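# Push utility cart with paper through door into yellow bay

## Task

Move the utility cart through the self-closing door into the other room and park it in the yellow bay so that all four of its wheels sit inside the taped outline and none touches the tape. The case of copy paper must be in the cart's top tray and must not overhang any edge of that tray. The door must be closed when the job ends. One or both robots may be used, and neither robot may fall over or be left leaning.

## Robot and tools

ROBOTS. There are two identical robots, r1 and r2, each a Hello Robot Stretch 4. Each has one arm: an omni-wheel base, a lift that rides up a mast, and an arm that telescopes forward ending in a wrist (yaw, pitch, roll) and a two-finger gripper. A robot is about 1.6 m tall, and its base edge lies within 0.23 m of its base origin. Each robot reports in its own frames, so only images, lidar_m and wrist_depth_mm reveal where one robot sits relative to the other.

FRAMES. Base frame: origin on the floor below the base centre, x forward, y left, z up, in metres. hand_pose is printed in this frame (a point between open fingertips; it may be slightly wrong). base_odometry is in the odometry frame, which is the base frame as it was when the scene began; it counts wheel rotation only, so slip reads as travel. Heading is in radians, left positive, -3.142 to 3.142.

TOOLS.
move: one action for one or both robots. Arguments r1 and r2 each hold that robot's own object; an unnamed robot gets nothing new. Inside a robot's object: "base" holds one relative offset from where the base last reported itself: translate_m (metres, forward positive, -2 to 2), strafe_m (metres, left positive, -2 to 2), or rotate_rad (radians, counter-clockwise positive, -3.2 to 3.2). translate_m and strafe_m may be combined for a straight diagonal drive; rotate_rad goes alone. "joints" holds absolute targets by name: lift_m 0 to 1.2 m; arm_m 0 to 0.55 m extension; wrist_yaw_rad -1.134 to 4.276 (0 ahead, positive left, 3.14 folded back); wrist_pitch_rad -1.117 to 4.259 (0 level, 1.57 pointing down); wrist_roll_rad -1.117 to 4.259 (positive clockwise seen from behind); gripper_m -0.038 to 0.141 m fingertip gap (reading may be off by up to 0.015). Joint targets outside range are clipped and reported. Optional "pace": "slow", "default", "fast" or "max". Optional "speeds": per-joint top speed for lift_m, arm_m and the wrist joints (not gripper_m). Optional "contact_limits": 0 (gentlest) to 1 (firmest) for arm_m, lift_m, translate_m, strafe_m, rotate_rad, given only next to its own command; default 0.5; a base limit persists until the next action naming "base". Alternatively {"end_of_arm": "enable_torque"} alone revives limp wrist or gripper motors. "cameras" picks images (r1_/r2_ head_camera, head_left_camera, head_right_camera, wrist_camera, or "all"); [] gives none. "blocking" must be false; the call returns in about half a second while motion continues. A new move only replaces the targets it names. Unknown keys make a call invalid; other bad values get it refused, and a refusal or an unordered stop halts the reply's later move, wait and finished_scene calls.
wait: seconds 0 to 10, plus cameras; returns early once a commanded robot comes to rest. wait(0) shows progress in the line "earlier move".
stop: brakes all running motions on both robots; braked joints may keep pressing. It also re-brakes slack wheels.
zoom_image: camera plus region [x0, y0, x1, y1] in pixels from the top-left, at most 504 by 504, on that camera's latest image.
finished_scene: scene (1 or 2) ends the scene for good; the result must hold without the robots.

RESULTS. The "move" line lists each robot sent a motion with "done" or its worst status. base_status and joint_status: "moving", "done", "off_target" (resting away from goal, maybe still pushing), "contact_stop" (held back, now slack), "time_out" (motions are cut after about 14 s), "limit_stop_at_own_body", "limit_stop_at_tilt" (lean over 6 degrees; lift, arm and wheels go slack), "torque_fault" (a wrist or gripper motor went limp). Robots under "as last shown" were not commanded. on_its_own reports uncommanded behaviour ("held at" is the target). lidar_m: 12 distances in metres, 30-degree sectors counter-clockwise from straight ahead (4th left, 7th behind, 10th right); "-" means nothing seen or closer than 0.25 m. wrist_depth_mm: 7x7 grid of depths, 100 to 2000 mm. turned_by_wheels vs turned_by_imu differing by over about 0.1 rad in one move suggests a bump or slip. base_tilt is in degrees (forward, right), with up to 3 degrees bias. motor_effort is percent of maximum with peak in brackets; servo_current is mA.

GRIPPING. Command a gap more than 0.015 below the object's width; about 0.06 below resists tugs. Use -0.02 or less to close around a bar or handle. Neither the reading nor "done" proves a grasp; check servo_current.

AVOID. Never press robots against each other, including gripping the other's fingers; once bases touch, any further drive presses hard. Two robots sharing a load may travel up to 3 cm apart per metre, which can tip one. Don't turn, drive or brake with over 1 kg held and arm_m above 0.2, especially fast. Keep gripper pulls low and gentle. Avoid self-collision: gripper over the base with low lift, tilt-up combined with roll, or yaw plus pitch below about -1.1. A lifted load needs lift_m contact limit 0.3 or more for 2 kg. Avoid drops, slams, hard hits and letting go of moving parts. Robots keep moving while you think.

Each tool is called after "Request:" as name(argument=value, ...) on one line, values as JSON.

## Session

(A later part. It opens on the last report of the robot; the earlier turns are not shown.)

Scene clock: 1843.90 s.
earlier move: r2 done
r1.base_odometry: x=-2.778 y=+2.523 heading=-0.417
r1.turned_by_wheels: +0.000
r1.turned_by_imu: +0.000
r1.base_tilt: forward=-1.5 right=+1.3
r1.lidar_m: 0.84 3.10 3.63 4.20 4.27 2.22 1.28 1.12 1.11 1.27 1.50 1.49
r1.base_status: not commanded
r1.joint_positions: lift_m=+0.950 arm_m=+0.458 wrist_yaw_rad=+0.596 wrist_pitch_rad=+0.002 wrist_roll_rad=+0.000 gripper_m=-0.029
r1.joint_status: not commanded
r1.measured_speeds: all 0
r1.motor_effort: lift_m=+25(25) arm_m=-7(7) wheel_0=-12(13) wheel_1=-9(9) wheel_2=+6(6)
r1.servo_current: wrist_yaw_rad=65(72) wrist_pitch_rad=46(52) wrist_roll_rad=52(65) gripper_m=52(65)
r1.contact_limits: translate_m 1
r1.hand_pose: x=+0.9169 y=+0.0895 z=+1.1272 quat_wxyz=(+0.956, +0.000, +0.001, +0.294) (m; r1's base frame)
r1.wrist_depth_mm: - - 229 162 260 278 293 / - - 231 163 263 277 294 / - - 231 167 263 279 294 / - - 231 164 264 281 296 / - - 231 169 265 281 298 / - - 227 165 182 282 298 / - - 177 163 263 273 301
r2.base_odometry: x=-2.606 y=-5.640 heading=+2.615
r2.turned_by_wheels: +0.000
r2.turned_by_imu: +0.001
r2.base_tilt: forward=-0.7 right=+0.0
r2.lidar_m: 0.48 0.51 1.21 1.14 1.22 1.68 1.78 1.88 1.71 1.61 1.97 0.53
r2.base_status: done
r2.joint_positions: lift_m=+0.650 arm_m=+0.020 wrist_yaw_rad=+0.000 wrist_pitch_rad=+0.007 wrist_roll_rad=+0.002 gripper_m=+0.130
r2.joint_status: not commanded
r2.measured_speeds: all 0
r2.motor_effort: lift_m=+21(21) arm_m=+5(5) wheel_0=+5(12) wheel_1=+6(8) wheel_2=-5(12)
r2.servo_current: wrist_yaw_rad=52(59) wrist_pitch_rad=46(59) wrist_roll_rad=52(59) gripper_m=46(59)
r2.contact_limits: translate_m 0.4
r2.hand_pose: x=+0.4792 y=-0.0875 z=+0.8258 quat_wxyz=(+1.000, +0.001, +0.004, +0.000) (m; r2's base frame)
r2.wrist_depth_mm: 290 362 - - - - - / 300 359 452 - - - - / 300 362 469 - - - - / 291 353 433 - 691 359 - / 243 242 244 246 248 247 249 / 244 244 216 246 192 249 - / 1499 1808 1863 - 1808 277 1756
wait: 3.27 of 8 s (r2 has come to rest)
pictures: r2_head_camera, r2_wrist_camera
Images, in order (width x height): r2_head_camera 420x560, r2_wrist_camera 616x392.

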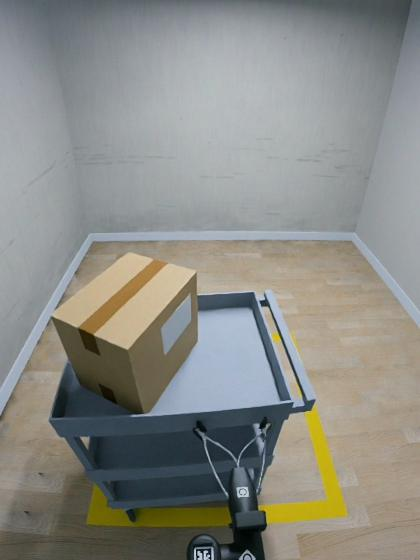

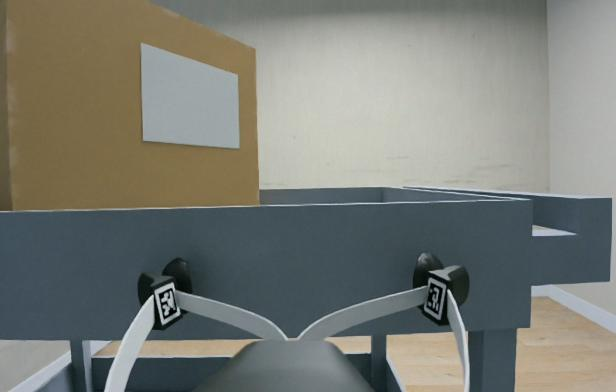

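Request:
move(blocking=false, r2={"base":{"translate_m":-0.06}}, cameras=[])

Request:
wait(seconds=3, cameras=[])

Request:
move(blocking=false, r2={"base":{"strafe_m":0.16}}, cameras=[])

Request:
wait(seconds=3, cameras=["r2_head_camera"])

Request:
move(blocking=false, r2={"base":{"translate_m":0.26,"strafe_m":-0.01},"pace":"slow","contact_limits":{"translate_m":0.4}}, cameras=[])

Request:
wait(seconds=8, cameras=["r2_head_camera","r2_wrist_camera"])

Scene clock: 1852.50 s.
move: r2 moving
r1: as last shown
r1.base_tilt: forward=-1.6 right=+1.3
r1.lidar_m: 0.86 3.09 3.63 4.18 4.26 2.21 1.28 1.11 1.11 1.28 1.52 1.50
r1.motor_effort: lift_m=+25(25) arm_m=-7(7) wheel_0=-13(13) wheel_1=-9(9) wheel_2=+6(6)
r1.servo_current: wrist_yaw_rad=65(78) wrist_pitch_rad=46(46) wrist_roll_rad=46(52) gripper_m=59(65)
r1.contact_limits: translate_m 1
r1.wrist_depth_mm: - - 230 162 258 281 294 / - - 230 163 264 277 293 / - - 231 167 262 279 294 / - - 230 163 264 279 296 / - - 233 169 264 279 298 / - - 226 165 182 281 300 / - - 176 163 263 276 301
r2.base_odometry: x=-2.580 y=-5.655 heading=+2.615
r2.turned_by_wheels: +0.000
r2.turned_by_imu: +0.001
r2.base_tilt: forward=-0.7 right=+0.0
r2.lidar_m: 0.50 0.52 1.17 1.13 1.22 1.70 1.77 1.86 1.68 1.63 1.99 0.55
r2.base_status: translate_m moving
r2.joint_positions: lift_m=+0.650 arm_m=+0.020 wrist_yaw_rad=+0.000 wrist_pitch_rad=+0.007 wrist_roll_rad=+0.002 gripper_m=+0.130
r2.joint_status: not commanded
r2.measured_speeds: translate_m=-0.119 strafe_m=-0.001 rotate_rad=+0.003 lift_m=+0.000 arm_m=+0.000 wrist_yaw_rad=+0.000 wrist_pitch_rad=+0.000 wrist_roll_rad=+0.000
r2.motor_effort: lift_m=+21(21) arm_m=+5(5) wheel_0=-8(11) wheel_1=-7(8) wheel_2=+11(12)
r2.servo_current: wrist_yaw_rad=46(59) wrist_pitch_rad=46(59) wrist_roll_rad=52(59) gripper_m=52(52)
r2.hand_pose: x=+0.4792 y=-0.0875 z=+0.8258 quat_wxyz=(+1.000, +0.001, +0.004, +0.000) (m; r2's base frame)
r2.wrist_depth_mm: 309 375 - - - - - / 312 375 488 - - - - / 312 377 492 - - - - / 312 355 452 274 597 357 - / 272 271 272 274 276 277 278 / 271 219 273 274 195 279 - / 1464 - - - 1863 287 1708
pictures: none
No camera images: "cameras" was empty.

Scene clock: 1853.27 s.
earlier move: r2 done
r1.base_odometry: x=-2.778 y=+2.523 heading=-0.417
r1.turned_by_wheels: +0.000
r1.turned_by_imu: +0.000
r1.base_tilt: forward=-1.5 right=+1.3
r1.lidar_m: 0.85 3.09 3.63 4.19 4.27 2.19 1.25 1.10 1.11 1.31 1.50 1.49
r1.base_status: not commanded
r1.joint_positions: lift_m=+0.950 arm_m=+0.458 wrist_yaw_rad=+0.596 wrist_pitch_rad=+0.002 wrist_roll_rad=+0.000 gripper_m=-0.029
r1.joint_status: not commanded
r1.measured_speeds: all 0
r1.motor_effort: lift_m=+25(25) arm_m=-7(7) wheel_0=-13(13) wheel_1=-9(10) wheel_2=+6(6)
r1.servo_current: wrist_yaw_rad=52(78) wrist_pitch_rad=39(46) wrist_roll_rad=59(59) gripper_m=52(65)
r1.contact_limits: translate_m 1
r1.hand_pose: x=+0.9169 y=+0.0895 z=+1.1272 quat_wxyz=(+0.956, +0.000, +0.001, +0.294) (m; r1's base frame)
r1.wrist_depth_mm: - - 230 162 259 278 293 / - - 230 163 263 278 293 / - - 232 167 263 278 294 / - - 230 164 263 279 296 / - - 231 169 264 281 298 / - - 227 165 183 281 301 / - - 176 163 263 274 301
r2.base_odometry: x=-2.554 y=-5.670 heading=+2.615
r2.turned_by_wheels: +0.000
r2.turned_by_imu: +0.000
r2.base_tilt: forward=-0.7 right=+0.1
r2.lidar_m: 0.54 0.55 1.19 1.15 1.23 1.71 1.72 1.84 1.69 1.64 2.00 0.56
r2.base_status: done
r2.joint_positions: lift_m=+0.650 arm_m=+0.020 wrist_yaw_rad=+0.000 wrist_pitch_rad=+0.007 wrist_roll_rad=+0.002 gripper_m=+0.130
r2.joint_status: not commanded
r2.measured_speeds: all 0
r2.motor_effort: lift_m=+21(21) arm_m=+5(5) wheel_0=-3(11) wheel_1=-3(8) wheel_2=+3(12)
r2.servo_current: wrist_yaw_rad=46(59) wrist_pitch_rad=46(59) wrist_roll_rad=59(59) gripper_m=52(59)
r2.hand_pose: x=+0.4792 y=-0.0875 z=+0.8258 quat_wxyz=(+1.000, +0.001, +0.004, +0.000) (m; r2's base frame)
r2.wrist_depth_mm: 343 392 - - - - - / 345 394 508 - - - - / 345 394 512 - - - - / 338 370 469 306 525 362 - / 301 303 304 304 307 310 - / - 217 217 158 192 317 - / - - - - 1808 330 1708
wait: 0.77 of 3 s (r2 has come to rest)
pictures: none
No camera images: "cameras" was empty.

Scene clock: 1853.77 s.
move: r2 moving
r1: as last shown
r1.lidar_m: 0.83 3.08 3.64 4.15 4.26 2.20 1.27 1.10 1.11 1.29 1.50 1.47
r1.motor_effort: lift_m=+24(25) arm_m=-7(7) wheel_0=-12(13) wheel_1=-9(9) wheel_2=+6(6)
r1.servo_current: wrist_yaw_rad=52(65) wrist_pitch_rad=39(46) wrist_roll_rad=52(59) gripper_m=59(65)
r1.contact_limits: translate_m 1
r1.wrist_depth_mm: - - 229 162 259 278 293 / - - 230 163 262 278 294 / - - 230 167 263 278 294 / - - 232 164 263 279 294 / - - 232 169 264 279 300 / - - 227 165 182 281 300 / - - 176 163 264 274 301
r2.base_odometry: x=-2.573 y=-5.701 heading=+2.615
r2.turned_by_wheels: +0.000
r2.turned_by_imu: +0.000
r2.base_tilt: forward=-0.7 right=+0.1
r2.lidar_m: 0.53 0.54 1.16 1.11 1.18 1.66 1.73 1.82 1.74 1.67 2.04 0.58
r2.base_status: strafe_m moving
r2.joint_positions: lift_m=+0.650 arm_m=+0.020 wrist_yaw_rad=+0.000 wrist_pitch_rad=+0.007 wrist_roll_rad=+0.002 gripper_m=+0.130
r2.joint_status: not commanded
r2.measured_speeds: translate_m=+0.001 strafe_m=+0.141 rotate_rad=-0.006 lift_m=+0.000 arm_m=+0.000 wrist_yaw_rad=+0.000 wrist_pitch_rad=+0.000 wrist_roll_rad=+0.000
r2.motor_effort: lift_m=+21(21) arm_m=+5(5) wheel_0=-9(13) wheel_1=+11(12) wheel_2=-1(3)
r2.servo_current: wrist_yaw_rad=39(65) wrist_pitch_rad=46(52) wrist_roll_rad=46(59) gripper_m=52(59)
r2.hand_pose: x=+0.4792 y=-0.0875 z=+0.8258 quat_wxyz=(+1.000, +0.001, +0.004, +0.000) (m; r2's base frame)
r2.wrist_depth_mm: 359 364 - - - - - / 362 368 477 - - - - / 366 368 480 - - - - / 336 345 442 304 609 310 - / 298 300 303 303 306 309 312 / - 197 218 163 192 315 - / - 732 - - 1863 338 1661
pictures: none
No camera images: "cameras" was empty.

Scene clock: 1855.03 s.
earlier move: r2 done
r1.base_odometry: x=-2.778 y=+2.523 heading=-0.417
r1.turned_by_wheels: +0.000
r1.turned_by_imu: +0.000
r1.base_tilt: forward=-1.5 right=+1.3
r1.lidar_m: 0.86 3.12 3.64 4.18 4.26 2.20 1.26 1.12 1.10 1.30 1.50 1.48
r1.base_status: not commanded
r1.joint_positions: lift_m=+0.950 arm_m=+0.458 wrist_yaw_rad=+0.596 wrist_pitch_rad=+0.002 wrist_roll_rad=+0.000 gripper_m=-0.029
r1.joint_status: not commanded
r1.measured_speeds: all 0
r1.motor_effort: lift_m=+24(25) arm_m=-7(7) wheel_0=-12(13) wheel_1=-9(9) wheel_2=+6(6)
r1.servo_current: wrist_yaw_rad=59(72) wrist_pitch_rad=39(52) wrist_roll_rad=52(65) gripper_m=59(65)
r1.contact_limits: translate_m 1
r1.hand_pose: x=+0.9169 y=+0.0895 z=+1.1272 quat_wxyz=(+0.956, +0.000, +0.001, +0.294) (m; r1's base frame)
r1.wrist_depth_mm: - - 230 162 259 278 293 / - - 230 164 264 277 294 / - - 231 167 263 279 294 / - - 232 164 263 277 294 / - - 233 169 264 282 298 / - - 227 165 182 281 298 / - - 176 163 263 274 301
r2.base_odometry: x=-2.635 y=-5.808 heading=+2.615
r2.turned_by_wheels: +0.000
r2.turned_by_imu: +0.000
r2.base_tilt: forward=-0.7 right=+0.1
r2.lidar_m: 0.51 0.55 1.03 1.00 1.03 1.49 1.72 1.82 1.86 1.79 2.12 0.56
r2.base_status: done
r2.joint_positions: lift_m=+0.650 arm_m=+0.020 wrist_yaw_rad=+0.000 wrist_pitch_rad=+0.007 wrist_roll_rad=+0.002 gripper_m=+0.130
r2.joint_status: not commanded
r2.measured_speeds: all 0
r2.motor_effort: lift_m=+21(21) arm_m=+5(5) wheel_0=-1(13) wheel_1=+1(12) wheel_2=+0(3)
r2.servo_current: wrist_yaw_rad=39(65) wrist_pitch_rad=59(59) wrist_roll_rad=46(59) gripper_m=52(59)
r2.hand_pose: x=+0.4792 y=-0.0875 z=+0.8258 quat_wxyz=(+1.000, +0.001, +0.004, +0.000) (m; r2's base frame)
r2.wrist_depth_mm: - 382 340 439 - - - / - 389 340 442 - - - / - 394 342 442 - - - / 291 375 330 394 574 580 - / 293 294 294 296 297 300 300 / - 195 200 297 195 - - / - 1661 - - - 1661 1708
wait: 1.27 of 3 s (r2 has come to rest)
pictures: r2_head_camera
Images, in order (width x height): r2_head_camera 420x560.

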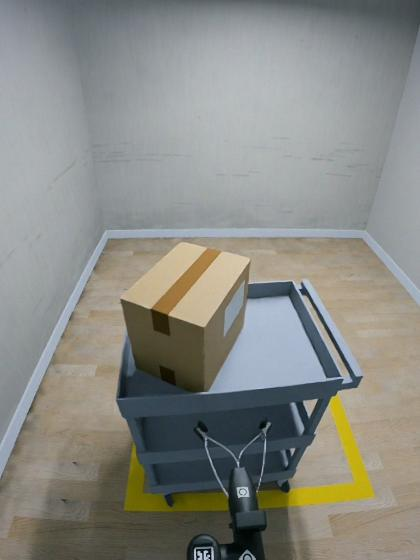

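Scene clock: 1855.53 s.
move: r2 moving
r1: as last shown
r1.lidar_m: 0.85 3.12 3.61 4.18 4.26 2.20 1.27 1.11 1.12 1.28 1.50 1.49
r1.motor_effort: lift_m=+25(25) arm_m=-7(7) wheel_0=-12(13) wheel_1=-9(9) wheel_2=+6(6)
r1.servo_current: wrist_yaw_rad=59(72) wrist_pitch_rad=46(46) wrist_roll_rad=52(52) gripper_m=59(59)
r1.contact_limits: translate_m 1
r1.wrist_depth_mm: - - 229 161 260 277 296 / - - 229 164 264 277 293 / - - 231 167 263 279 294 / - - 231 164 262 279 294 / - - 232 169 264 281 298 / - - 226 165 182 282 300 / - - 176 163 264 274 300
r2.base_odometry: x=-2.645 y=-5.801 heading=+2.615
r2.turned_by_wheels: +0.000
r2.turned_by_imu: +0.000
r2.base_tilt: forward=-0.7 right=+0.1
r2.lidar_m: 0.51 0.55 1.00 0.99 1.05 1.48 1.73 1.85 1.88 1.81 2.14 0.56
r2.base_status: translate_m moving; strafe_m moving
r2.joint_positions: lift_m=+0.650 arm_m=+0.020 wrist_yaw_rad=+0.000 wrist_pitch_rad=+0.007 wrist_roll_rad=+0.002 gripper_m=+0.130
r2.joint_status: not commanded
r2.measured_speeds: translate_m=+0.047 strafe_m=-0.002 rotate_rad=-0.001 lift_m=+0.000 arm_m=+0.000 wrist_yaw_rad=+0.000 wrist_pitch_rad=+0.000 wrist_roll_rad=+0.000
r2.motor_effort: lift_m=+21(21) arm_m=+4(5) wheel_0=+7(9) wheel_1=+6(6) wheel_2=-9(11)
r2.servo_current: wrist_yaw_rad=59(59) wrist_pitch_rad=52(59) wrist_roll_rad=46(52) gripper_m=39(59)
r2.contact_limits: translate_m 0.4
r2.hand_pose: x=+0.4792 y=-0.0875 z=+0.8258 quat_wxyz=(+1.000, +0.001, +0.004, +0.000) (m; r2's base frame)
r2.wrist_depth_mm: - 370 325 430 - - - / - 373 329 430 - - - / - 377 330 433 - - - / 281 359 320 384 564 544 - / 282 282 283 286 287 289 289 / - 192 201 286 195 290 - / - 1661 - - - 1661 1756
pictures: none
No camera images: "cameras" was empty.

Scene clock: 1858.93 s.
earlier move: r2 done
r1.base_odometry: x=-2.778 y=+2.523 heading=-0.417
r1.turned_by_wheels: +0.000
r1.turned_by_imu: +0.000
r1.base_tilt: forward=-1.5 right=+1.3
r1.lidar_m: 0.84 3.11 3.62 4.18 4.27 2.23 1.28 1.09 1.11 1.28 1.50 1.48
r1.base_status: not commanded
r1.joint_positions: lift_m=+0.950 arm_m=+0.458 wrist_yaw_rad=+0.596 wrist_pitch_rad=+0.002 wrist_roll_rad=+0.000 gripper_m=-0.029
r1.joint_status: not commanded
r1.measured_speeds: all 0
r1.motor_effort: lift_m=+25(25) arm_m=-7(7) wheel_0=-12(13) wheel_1=-9(10) wheel_2=+6(6)
r1.servo_current: wrist_yaw_rad=52(72) wrist_pitch_rad=46(52) wrist_roll_rad=52(65) gripper_m=59(65)
r1.contact_limits: translate_m 1
r1.hand_pose: x=+0.9169 y=+0.0895 z=+1.1272 quat_wxyz=(+0.956, +0.000, +0.001, +0.294) (m; r1's base frame)
r1.wrist_depth_mm: - - 229 162 259 277 296 / - - 231 163 263 278 294 / - - 231 167 265 279 294 / - - 232 164 264 281 296 / - - 232 169 264 281 300 / - - 227 165 183 282 300 / - - 177 163 264 274 301
r2.base_odometry: x=-2.854 y=-5.669 heading=+2.615
r2.turned_by_wheels: +0.000
r2.turned_by_imu: +0.001
r2.base_tilt: forward=-0.7 right=+0.1
r2.lidar_m: 0.46 0.49 1.05 0.99 1.05 1.50 1.99 2.11 1.84 1.82 2.01 0.50
r2.base_status: done
r2.joint_positions: lift_m=+0.650 arm_m=+0.020 wrist_yaw_rad=-0.001 wrist_pitch_rad=+0.007 wrist_roll_rad=+0.002 gripper_m=+0.130
r2.joint_status: not commanded
r2.measured_speeds: all 0
r2.motor_effort: lift_m=+21(21) arm_m=+5(5) wheel_0=+4(11) wheel_1=+4(10) wheel_2=-6(15)
r2.servo_current: wrist_yaw_rad=52(59) wrist_pitch_rad=52(59) wrist_roll_rad=52(65) gripper_m=46(59)
r2.contact_limits: translate_m 0.4
r2.hand_pose: x=+0.4792 y=-0.0876 z=+0.8259 quat_wxyz=(+1.000, +0.001, +0.004, +0.000) (m; r2's base frame)
r2.wrist_depth_mm: 298 314 399 - - - - / 290 315 402 - - - - / 294 317 407 - - - - / 296 306 377 480 683 455 - / 246 247 244 242 240 240 238 / 248 216 204 243 192 240 - / - 1708 1808 - 683 1661 260
wait: 3.40 of 8 s (r2 has come to rest)
pictures: r2_head_camera, r2_wrist_camera
Images, in order (width x height): r2_head_camera 420x560, r2_wrist_camera 616x392.

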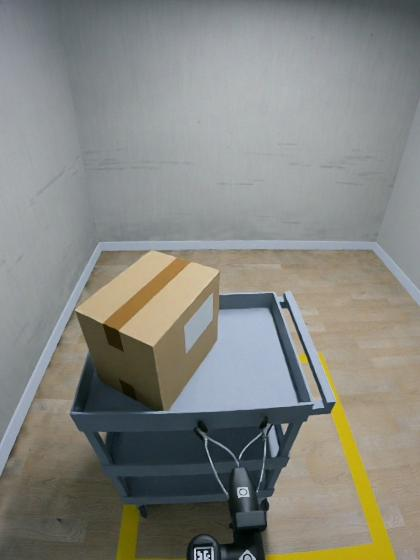

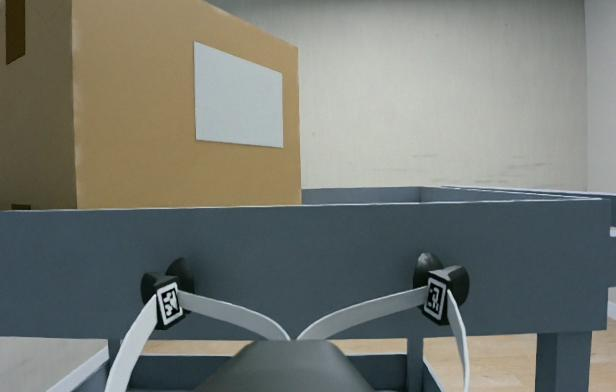

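Request:
move(blocking=false, r2={"base":{"translate_m":0.1},"pace":"slow","contact_limits":{"translate_m":0.4}}, cameras=[])

Request:
wait(seconds=8, cameras=["r2_head_camera"])

Request:
move(blocking=false, r2={"base":{"translate_m":-0.4},"joints":{"gripper_m":0.1}}, cameras=[])

Request:
wait(seconds=5, cameras=["r2_head_camera","r2_head_right_camera"])

Scene clock: 1870.43 s.
move: r2 moving
r1: as last shown
r1.lidar_m: 0.86 3.07 3.62 4.20 4.25 2.22 1.27 1.10 1.10 1.29 1.50 1.49
r1.motor_effort: lift_m=+24(25) arm_m=-7(7) wheel_0=-12(13) wheel_1=-9(10) wheel_2=+6(6)
r1.servo_current: wrist_yaw_rad=65(72) wrist_pitch_rad=39(46) wrist_roll_rad=46(65) gripper_m=59(59)
r1.contact_limits: translate_m 1
r1.wrist_depth_mm: - - 230 162 259 278 294 / - - 230 164 262 279 294 / - - 231 167 263 279 296 / - - 232 165 263 281 294 / - - 232 168 263 281 300 / - - 227 165 182 281 300 / - - 177 163 264 273 301
r2.base_odometry: x=-2.865 y=-5.663 heading=+2.616
r2.turned_by_wheels: +0.000
r2.turned_by_imu: +0.001
r2.base_tilt: forward=-0.7 right=+0.1
r2.lidar_m: 0.48 0.51 1.03 0.99 1.04 1.46 2.01 2.12 1.88 1.82 2.01 0.49
r2.base_status: translate_m moving
r2.joint_positions: lift_m=+0.650 arm_m=+0.020 wrist_yaw_rad=-0.001 wrist_pitch_rad=+0.007 wrist_roll_rad=+0.002 gripper_m=+0.130
r2.joint_status: not commanded
r2.measured_speeds: translate_m=+0.049 strafe_m=-0.001 rotate_rad=+0.000 lift_m=+0.000 arm_m=+0.000 wrist_yaw_rad=+0.000 wrist_pitch_rad=+0.000 wrist_roll_rad=+0.000
r2.motor_effort: lift_m=+21(21) arm_m=+5(5) wheel_0=+9(13) wheel_1=+8(8) wheel_2=-10(13)
r2.servo_current: wrist_yaw_rad=52(59) wrist_pitch_rad=46(52) wrist_roll_rad=52(52) gripper_m=52(59)
r2.contact_limits: translate_m 0.4
r2.hand_pose: x=+0.4792 y=-0.0876 z=+0.8259 quat_wxyz=(+1.000, +0.001, +0.004, +0.000) (m; r2's base frame)
r2.wrist_depth_mm: 290 317 407 - - - - / 294 320 407 - - - - / 287 320 410 - - - - / 285 309 379 484 683 436 - / 246 245 244 243 240 239 238 / 246 245 217 243 191 240 - / - 1661 1808 - - 1661 252
pictures: none
No camera images: "cameras" was empty.

Scene clock: 1872.20 s.
earlier move: r2 done
r1.base_odometry: x=-2.778 y=+2.523 heading=-0.417
r1.turned_by_wheels: +0.000
r1.turned_by_imu: +0.000
r1.base_tilt: forward=-1.5 right=+1.3
r1.lidar_m: 0.87 3.10 3.62 4.18 4.27 2.23 1.27 1.10 1.11 1.26 1.49 1.48
r1.base_status: not commanded
r1.joint_positions: lift_m=+0.950 arm_m=+0.458 wrist_yaw_rad=+0.596 wrist_pitch_rad=+0.002 wrist_roll_rad=+0.000 gripper_m=-0.029
r1.joint_status: not commanded
r1.measured_speeds: all 0
r1.motor_effort: lift_m=+24(25) arm_m=-7(7) wheel_0=-13(13) wheel_1=-9(10) wheel_2=+6(6)
r1.servo_current: wrist_yaw_rad=52(72) wrist_pitch_rad=39(46) wrist_roll_rad=52(72) gripper_m=65(65)
r1.contact_limits: translate_m 1
r1.hand_pose: x=+0.9169 y=+0.0895 z=+1.1272 quat_wxyz=(+0.956, +0.000, +0.001, +0.294) (m; r1's base frame)
r1.wrist_depth_mm: - - 229 162 260 278 294 / - - 230 164 263 277 294 / - - 231 167 264 279 296 / - - 232 163 265 279 294 / - - 232 169 265 282 298 / - - 227 165 182 281 300 / - - 177 163 264 273 301
r2.base_odometry: x=-2.941 y=-5.619 heading=+2.615
r2.turned_by_wheels: +0.000
r2.turned_by_imu: +0.000
r2.base_tilt: forward=-0.7 right=+0.0
r2.lidar_m: 0.45 0.50 1.05 0.99 1.05 1.44 2.10 2.20 1.84 1.83 1.96 0.51
r2.base_status: done
r2.joint_positions: lift_m=+0.650 arm_m=+0.020 wrist_yaw_rad=-0.001 wrist_pitch_rad=+0.007 wrist_roll_rad=+0.002 gripper_m=+0.130
r2.joint_status: not commanded
r2.measured_speeds: all 0
r2.motor_effort: lift_m=+21(21) arm_m=+5(5) wheel_0=+2(13) wheel_1=+3(8) wheel_2=-6(13)
r2.servo_current: wrist_yaw_rad=39(59) wrist_pitch_rad=39(59) wrist_roll_rad=52(59) gripper_m=52(59)
r2.contact_limits: translate_m 0.4
r2.hand_pose: x=+0.4792 y=-0.0876 z=+0.8259 quat_wxyz=(+1.000, +0.001, +0.004, +0.000) (m; r2's base frame)
r2.wrist_depth_mm: 286 342 459 - - - - / 286 343 442 - - - - / 287 343 442 - - - - / 289 334 410 525 627 373 - / 244 245 244 243 243 243 242 / 247 216 204 245 192 244 245 / - 707 1808 - - 1708 1576
wait: 1.77 of 8 s (r2 has come to rest)
pictures: r2_head_camera
Images, in order (width x height): r2_head_camera 420x560.

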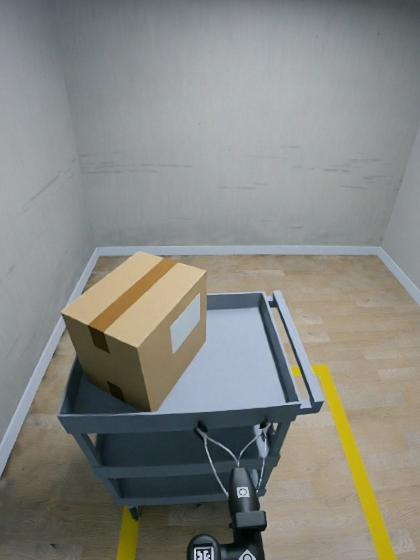

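Scene clock: 1872.70 s.
move: r2 moving
r1: as last shown
r1.lidar_m: 0.85 3.11 3.63 4.17 4.27 2.22 1.28 1.10 1.10 1.30 1.50 1.47
r1.motor_effort: lift_m=+25(25) arm_m=-7(7) wheel_0=-13(13) wheel_1=-9(9) wheel_2=+6(6)
r1.servo_current: wrist_yaw_rad=65(65) wrist_pitch_rad=33(46) wrist_roll_rad=39(52) gripper_m=59(65)
r1.contact_limits: translate_m 1
r1.wrist_depth_mm: - - 230 162 260 277 294 / - - 230 164 263 278 296 / - - 231 167 263 278 296 / - - 231 164 263 281 297 / - - 232 169 263 281 298 / - - 227 164 182 281 300 / - - 176 163 263 274 301
r2.base_odometry: x=-2.914 y=-5.634 heading=+2.615
r2.turned_by_wheels: +0.000
r2.turned_by_imu: +0.000
r2.base_tilt: forward=-0.7 right=+0.1
r2.lidar_m: 0.49 0.53 1.03 0.99 1.05 1.45 2.06 2.18 1.87 1.81 1.97 0.54
r2.base_status: translate_m moving
r2.joint_positions: lift_m=+0.650 arm_m=+0.020 wrist_yaw_rad=-0.001 wrist_pitch_rad=+0.007 wrist_roll_rad=+0.002 gripper_m=+0.117
r2.joint_status: gripper_m moving
r2.measured_speeds: translate_m=-0.120 strafe_m=-0.001 rotate_rad=-0.004 lift_m=+0.000 arm_m=+0.000 wrist_yaw_rad=+0.000 wrist_pitch_rad=+0.000 wrist_roll_rad=+0.000
r2.motor_effort: lift_m=+21(21) arm_m=+5(5) wheel_0=-3(9) wheel_1=-7(8) wheel_2=+11(13)
r2.servo_current: wrist_yaw_rad=52(52) wrist_pitch_rad=52(52) wrist_roll_rad=39(52) gripper_m=91(104)
r2.hand_pose: x=+0.4792 y=-0.0876 z=+0.8259 quat_wxyz=(+1.000, +0.001, +0.004, +0.000) (m; r2's base frame)
r2.wrist_depth_mm: 314 355 - - - - - / 315 357 459 - - - - / 319 362 459 - - - - / 312 338 430 554 715 375 - / 274 273 273 273 272 271 272 / 276 273 217 273 194 278 - / - 715 - - 1808 296 1756
pictures: none
No camera images: "cameras" was empty.

Scene clock: 1875.03 s.
earlier move: r2 done
r1.base_odometry: x=-2.778 y=+2.523 heading=-0.417
r1.turned_by_wheels: +0.000
r1.turned_by_imu: +0.000
r1.base_tilt: forward=-1.5 right=+1.3
r1.lidar_m: 0.86 3.11 3.63 4.20 4.27 2.19 1.29 1.09 1.09 1.30 1.51 1.50
r1.base_status: not commanded
r1.joint_positions: lift_m=+0.950 arm_m=+0.458 wrist_yaw_rad=+0.596 wrist_pitch_rad=+0.002 wrist_roll_rad=+0.000 gripper_m=-0.029
r1.joint_status: not commanded
r1.measured_speeds: all 0
r1.motor_effort: lift_m=+25(25) arm_m=-7(7) wheel_0=-12(14) wheel_1=-9(10) wheel_2=+6(6)
r1.servo_current: wrist_yaw_rad=39(78) wrist_pitch_rad=39(52) wrist_roll_rad=46(65) gripper_m=46(65)
r1.contact_limits: translate_m 1
r1.hand_pose: x=+0.9169 y=+0.0895 z=+1.1272 quat_wxyz=(+0.956, +0.000, +0.001, +0.294) (m; r1's base frame)
r1.wrist_depth_mm: - - 230 162 258 279 294 / - - 230 164 263 279 294 / - - 231 167 263 278 294 / - - 232 164 265 279 296 / - - 232 170 264 282 297 / - - 227 165 182 281 298 / - - 176 163 263 273 301
r2.base_odometry: x=-2.595 y=-5.820 heading=+2.615
r2.turned_by_wheels: +0.000
r2.turned_by_imu: +0.000
r2.base_tilt: forward=-0.7 right=+0.1
r2.lidar_m: 0.88 0.92 1.05 0.98 1.07 1.48 1.68 1.77 1.87 1.78 2.13 0.94
r2.base_status: done
r2.joint_positions: lift_m=+0.650 arm_m=+0.020 wrist_yaw_rad=-0.001 wrist_pitch_rad=+0.007 wrist_roll_rad=+0.002 gripper_m=+0.100
r2.joint_status: all done
r2.measured_speeds: all 0
r2.motor_effort: lift_m=+21(21) arm_m=+5(5) wheel_0=-3(10) wheel_1=-3(9) wheel_2=+3(14)
r2.servo_current: wrist_yaw_rad=52(65) wrist_pitch_rad=52(59) wrist_roll_rad=52(59) gripper_m=59(104)
r2.hand_pose: x=+0.4792 y=-0.0876 z=+0.8259 quat_wxyz=(+1.000, +0.001, +0.004, +0.000) (m; r2's base frame)
r2.wrist_depth_mm: - - - - - - - / - - - - - - - / - 732 715 - - - - / - - 707 - - - - / - - - - - - - / - - 189 - 191 - - / - - - - 1661 1708 1661
wait: 2.33 of 5 s (r2 has come to rest)
pictures: r2_head_camera, r2_head_right_camera
Images, in order (width x height): r2_head_camera 420x560, r2_head_right_camera 420x672.

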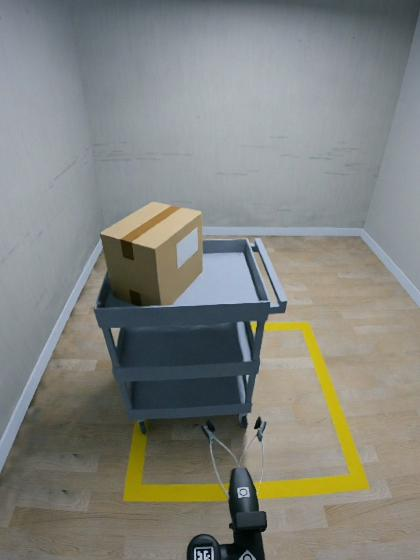

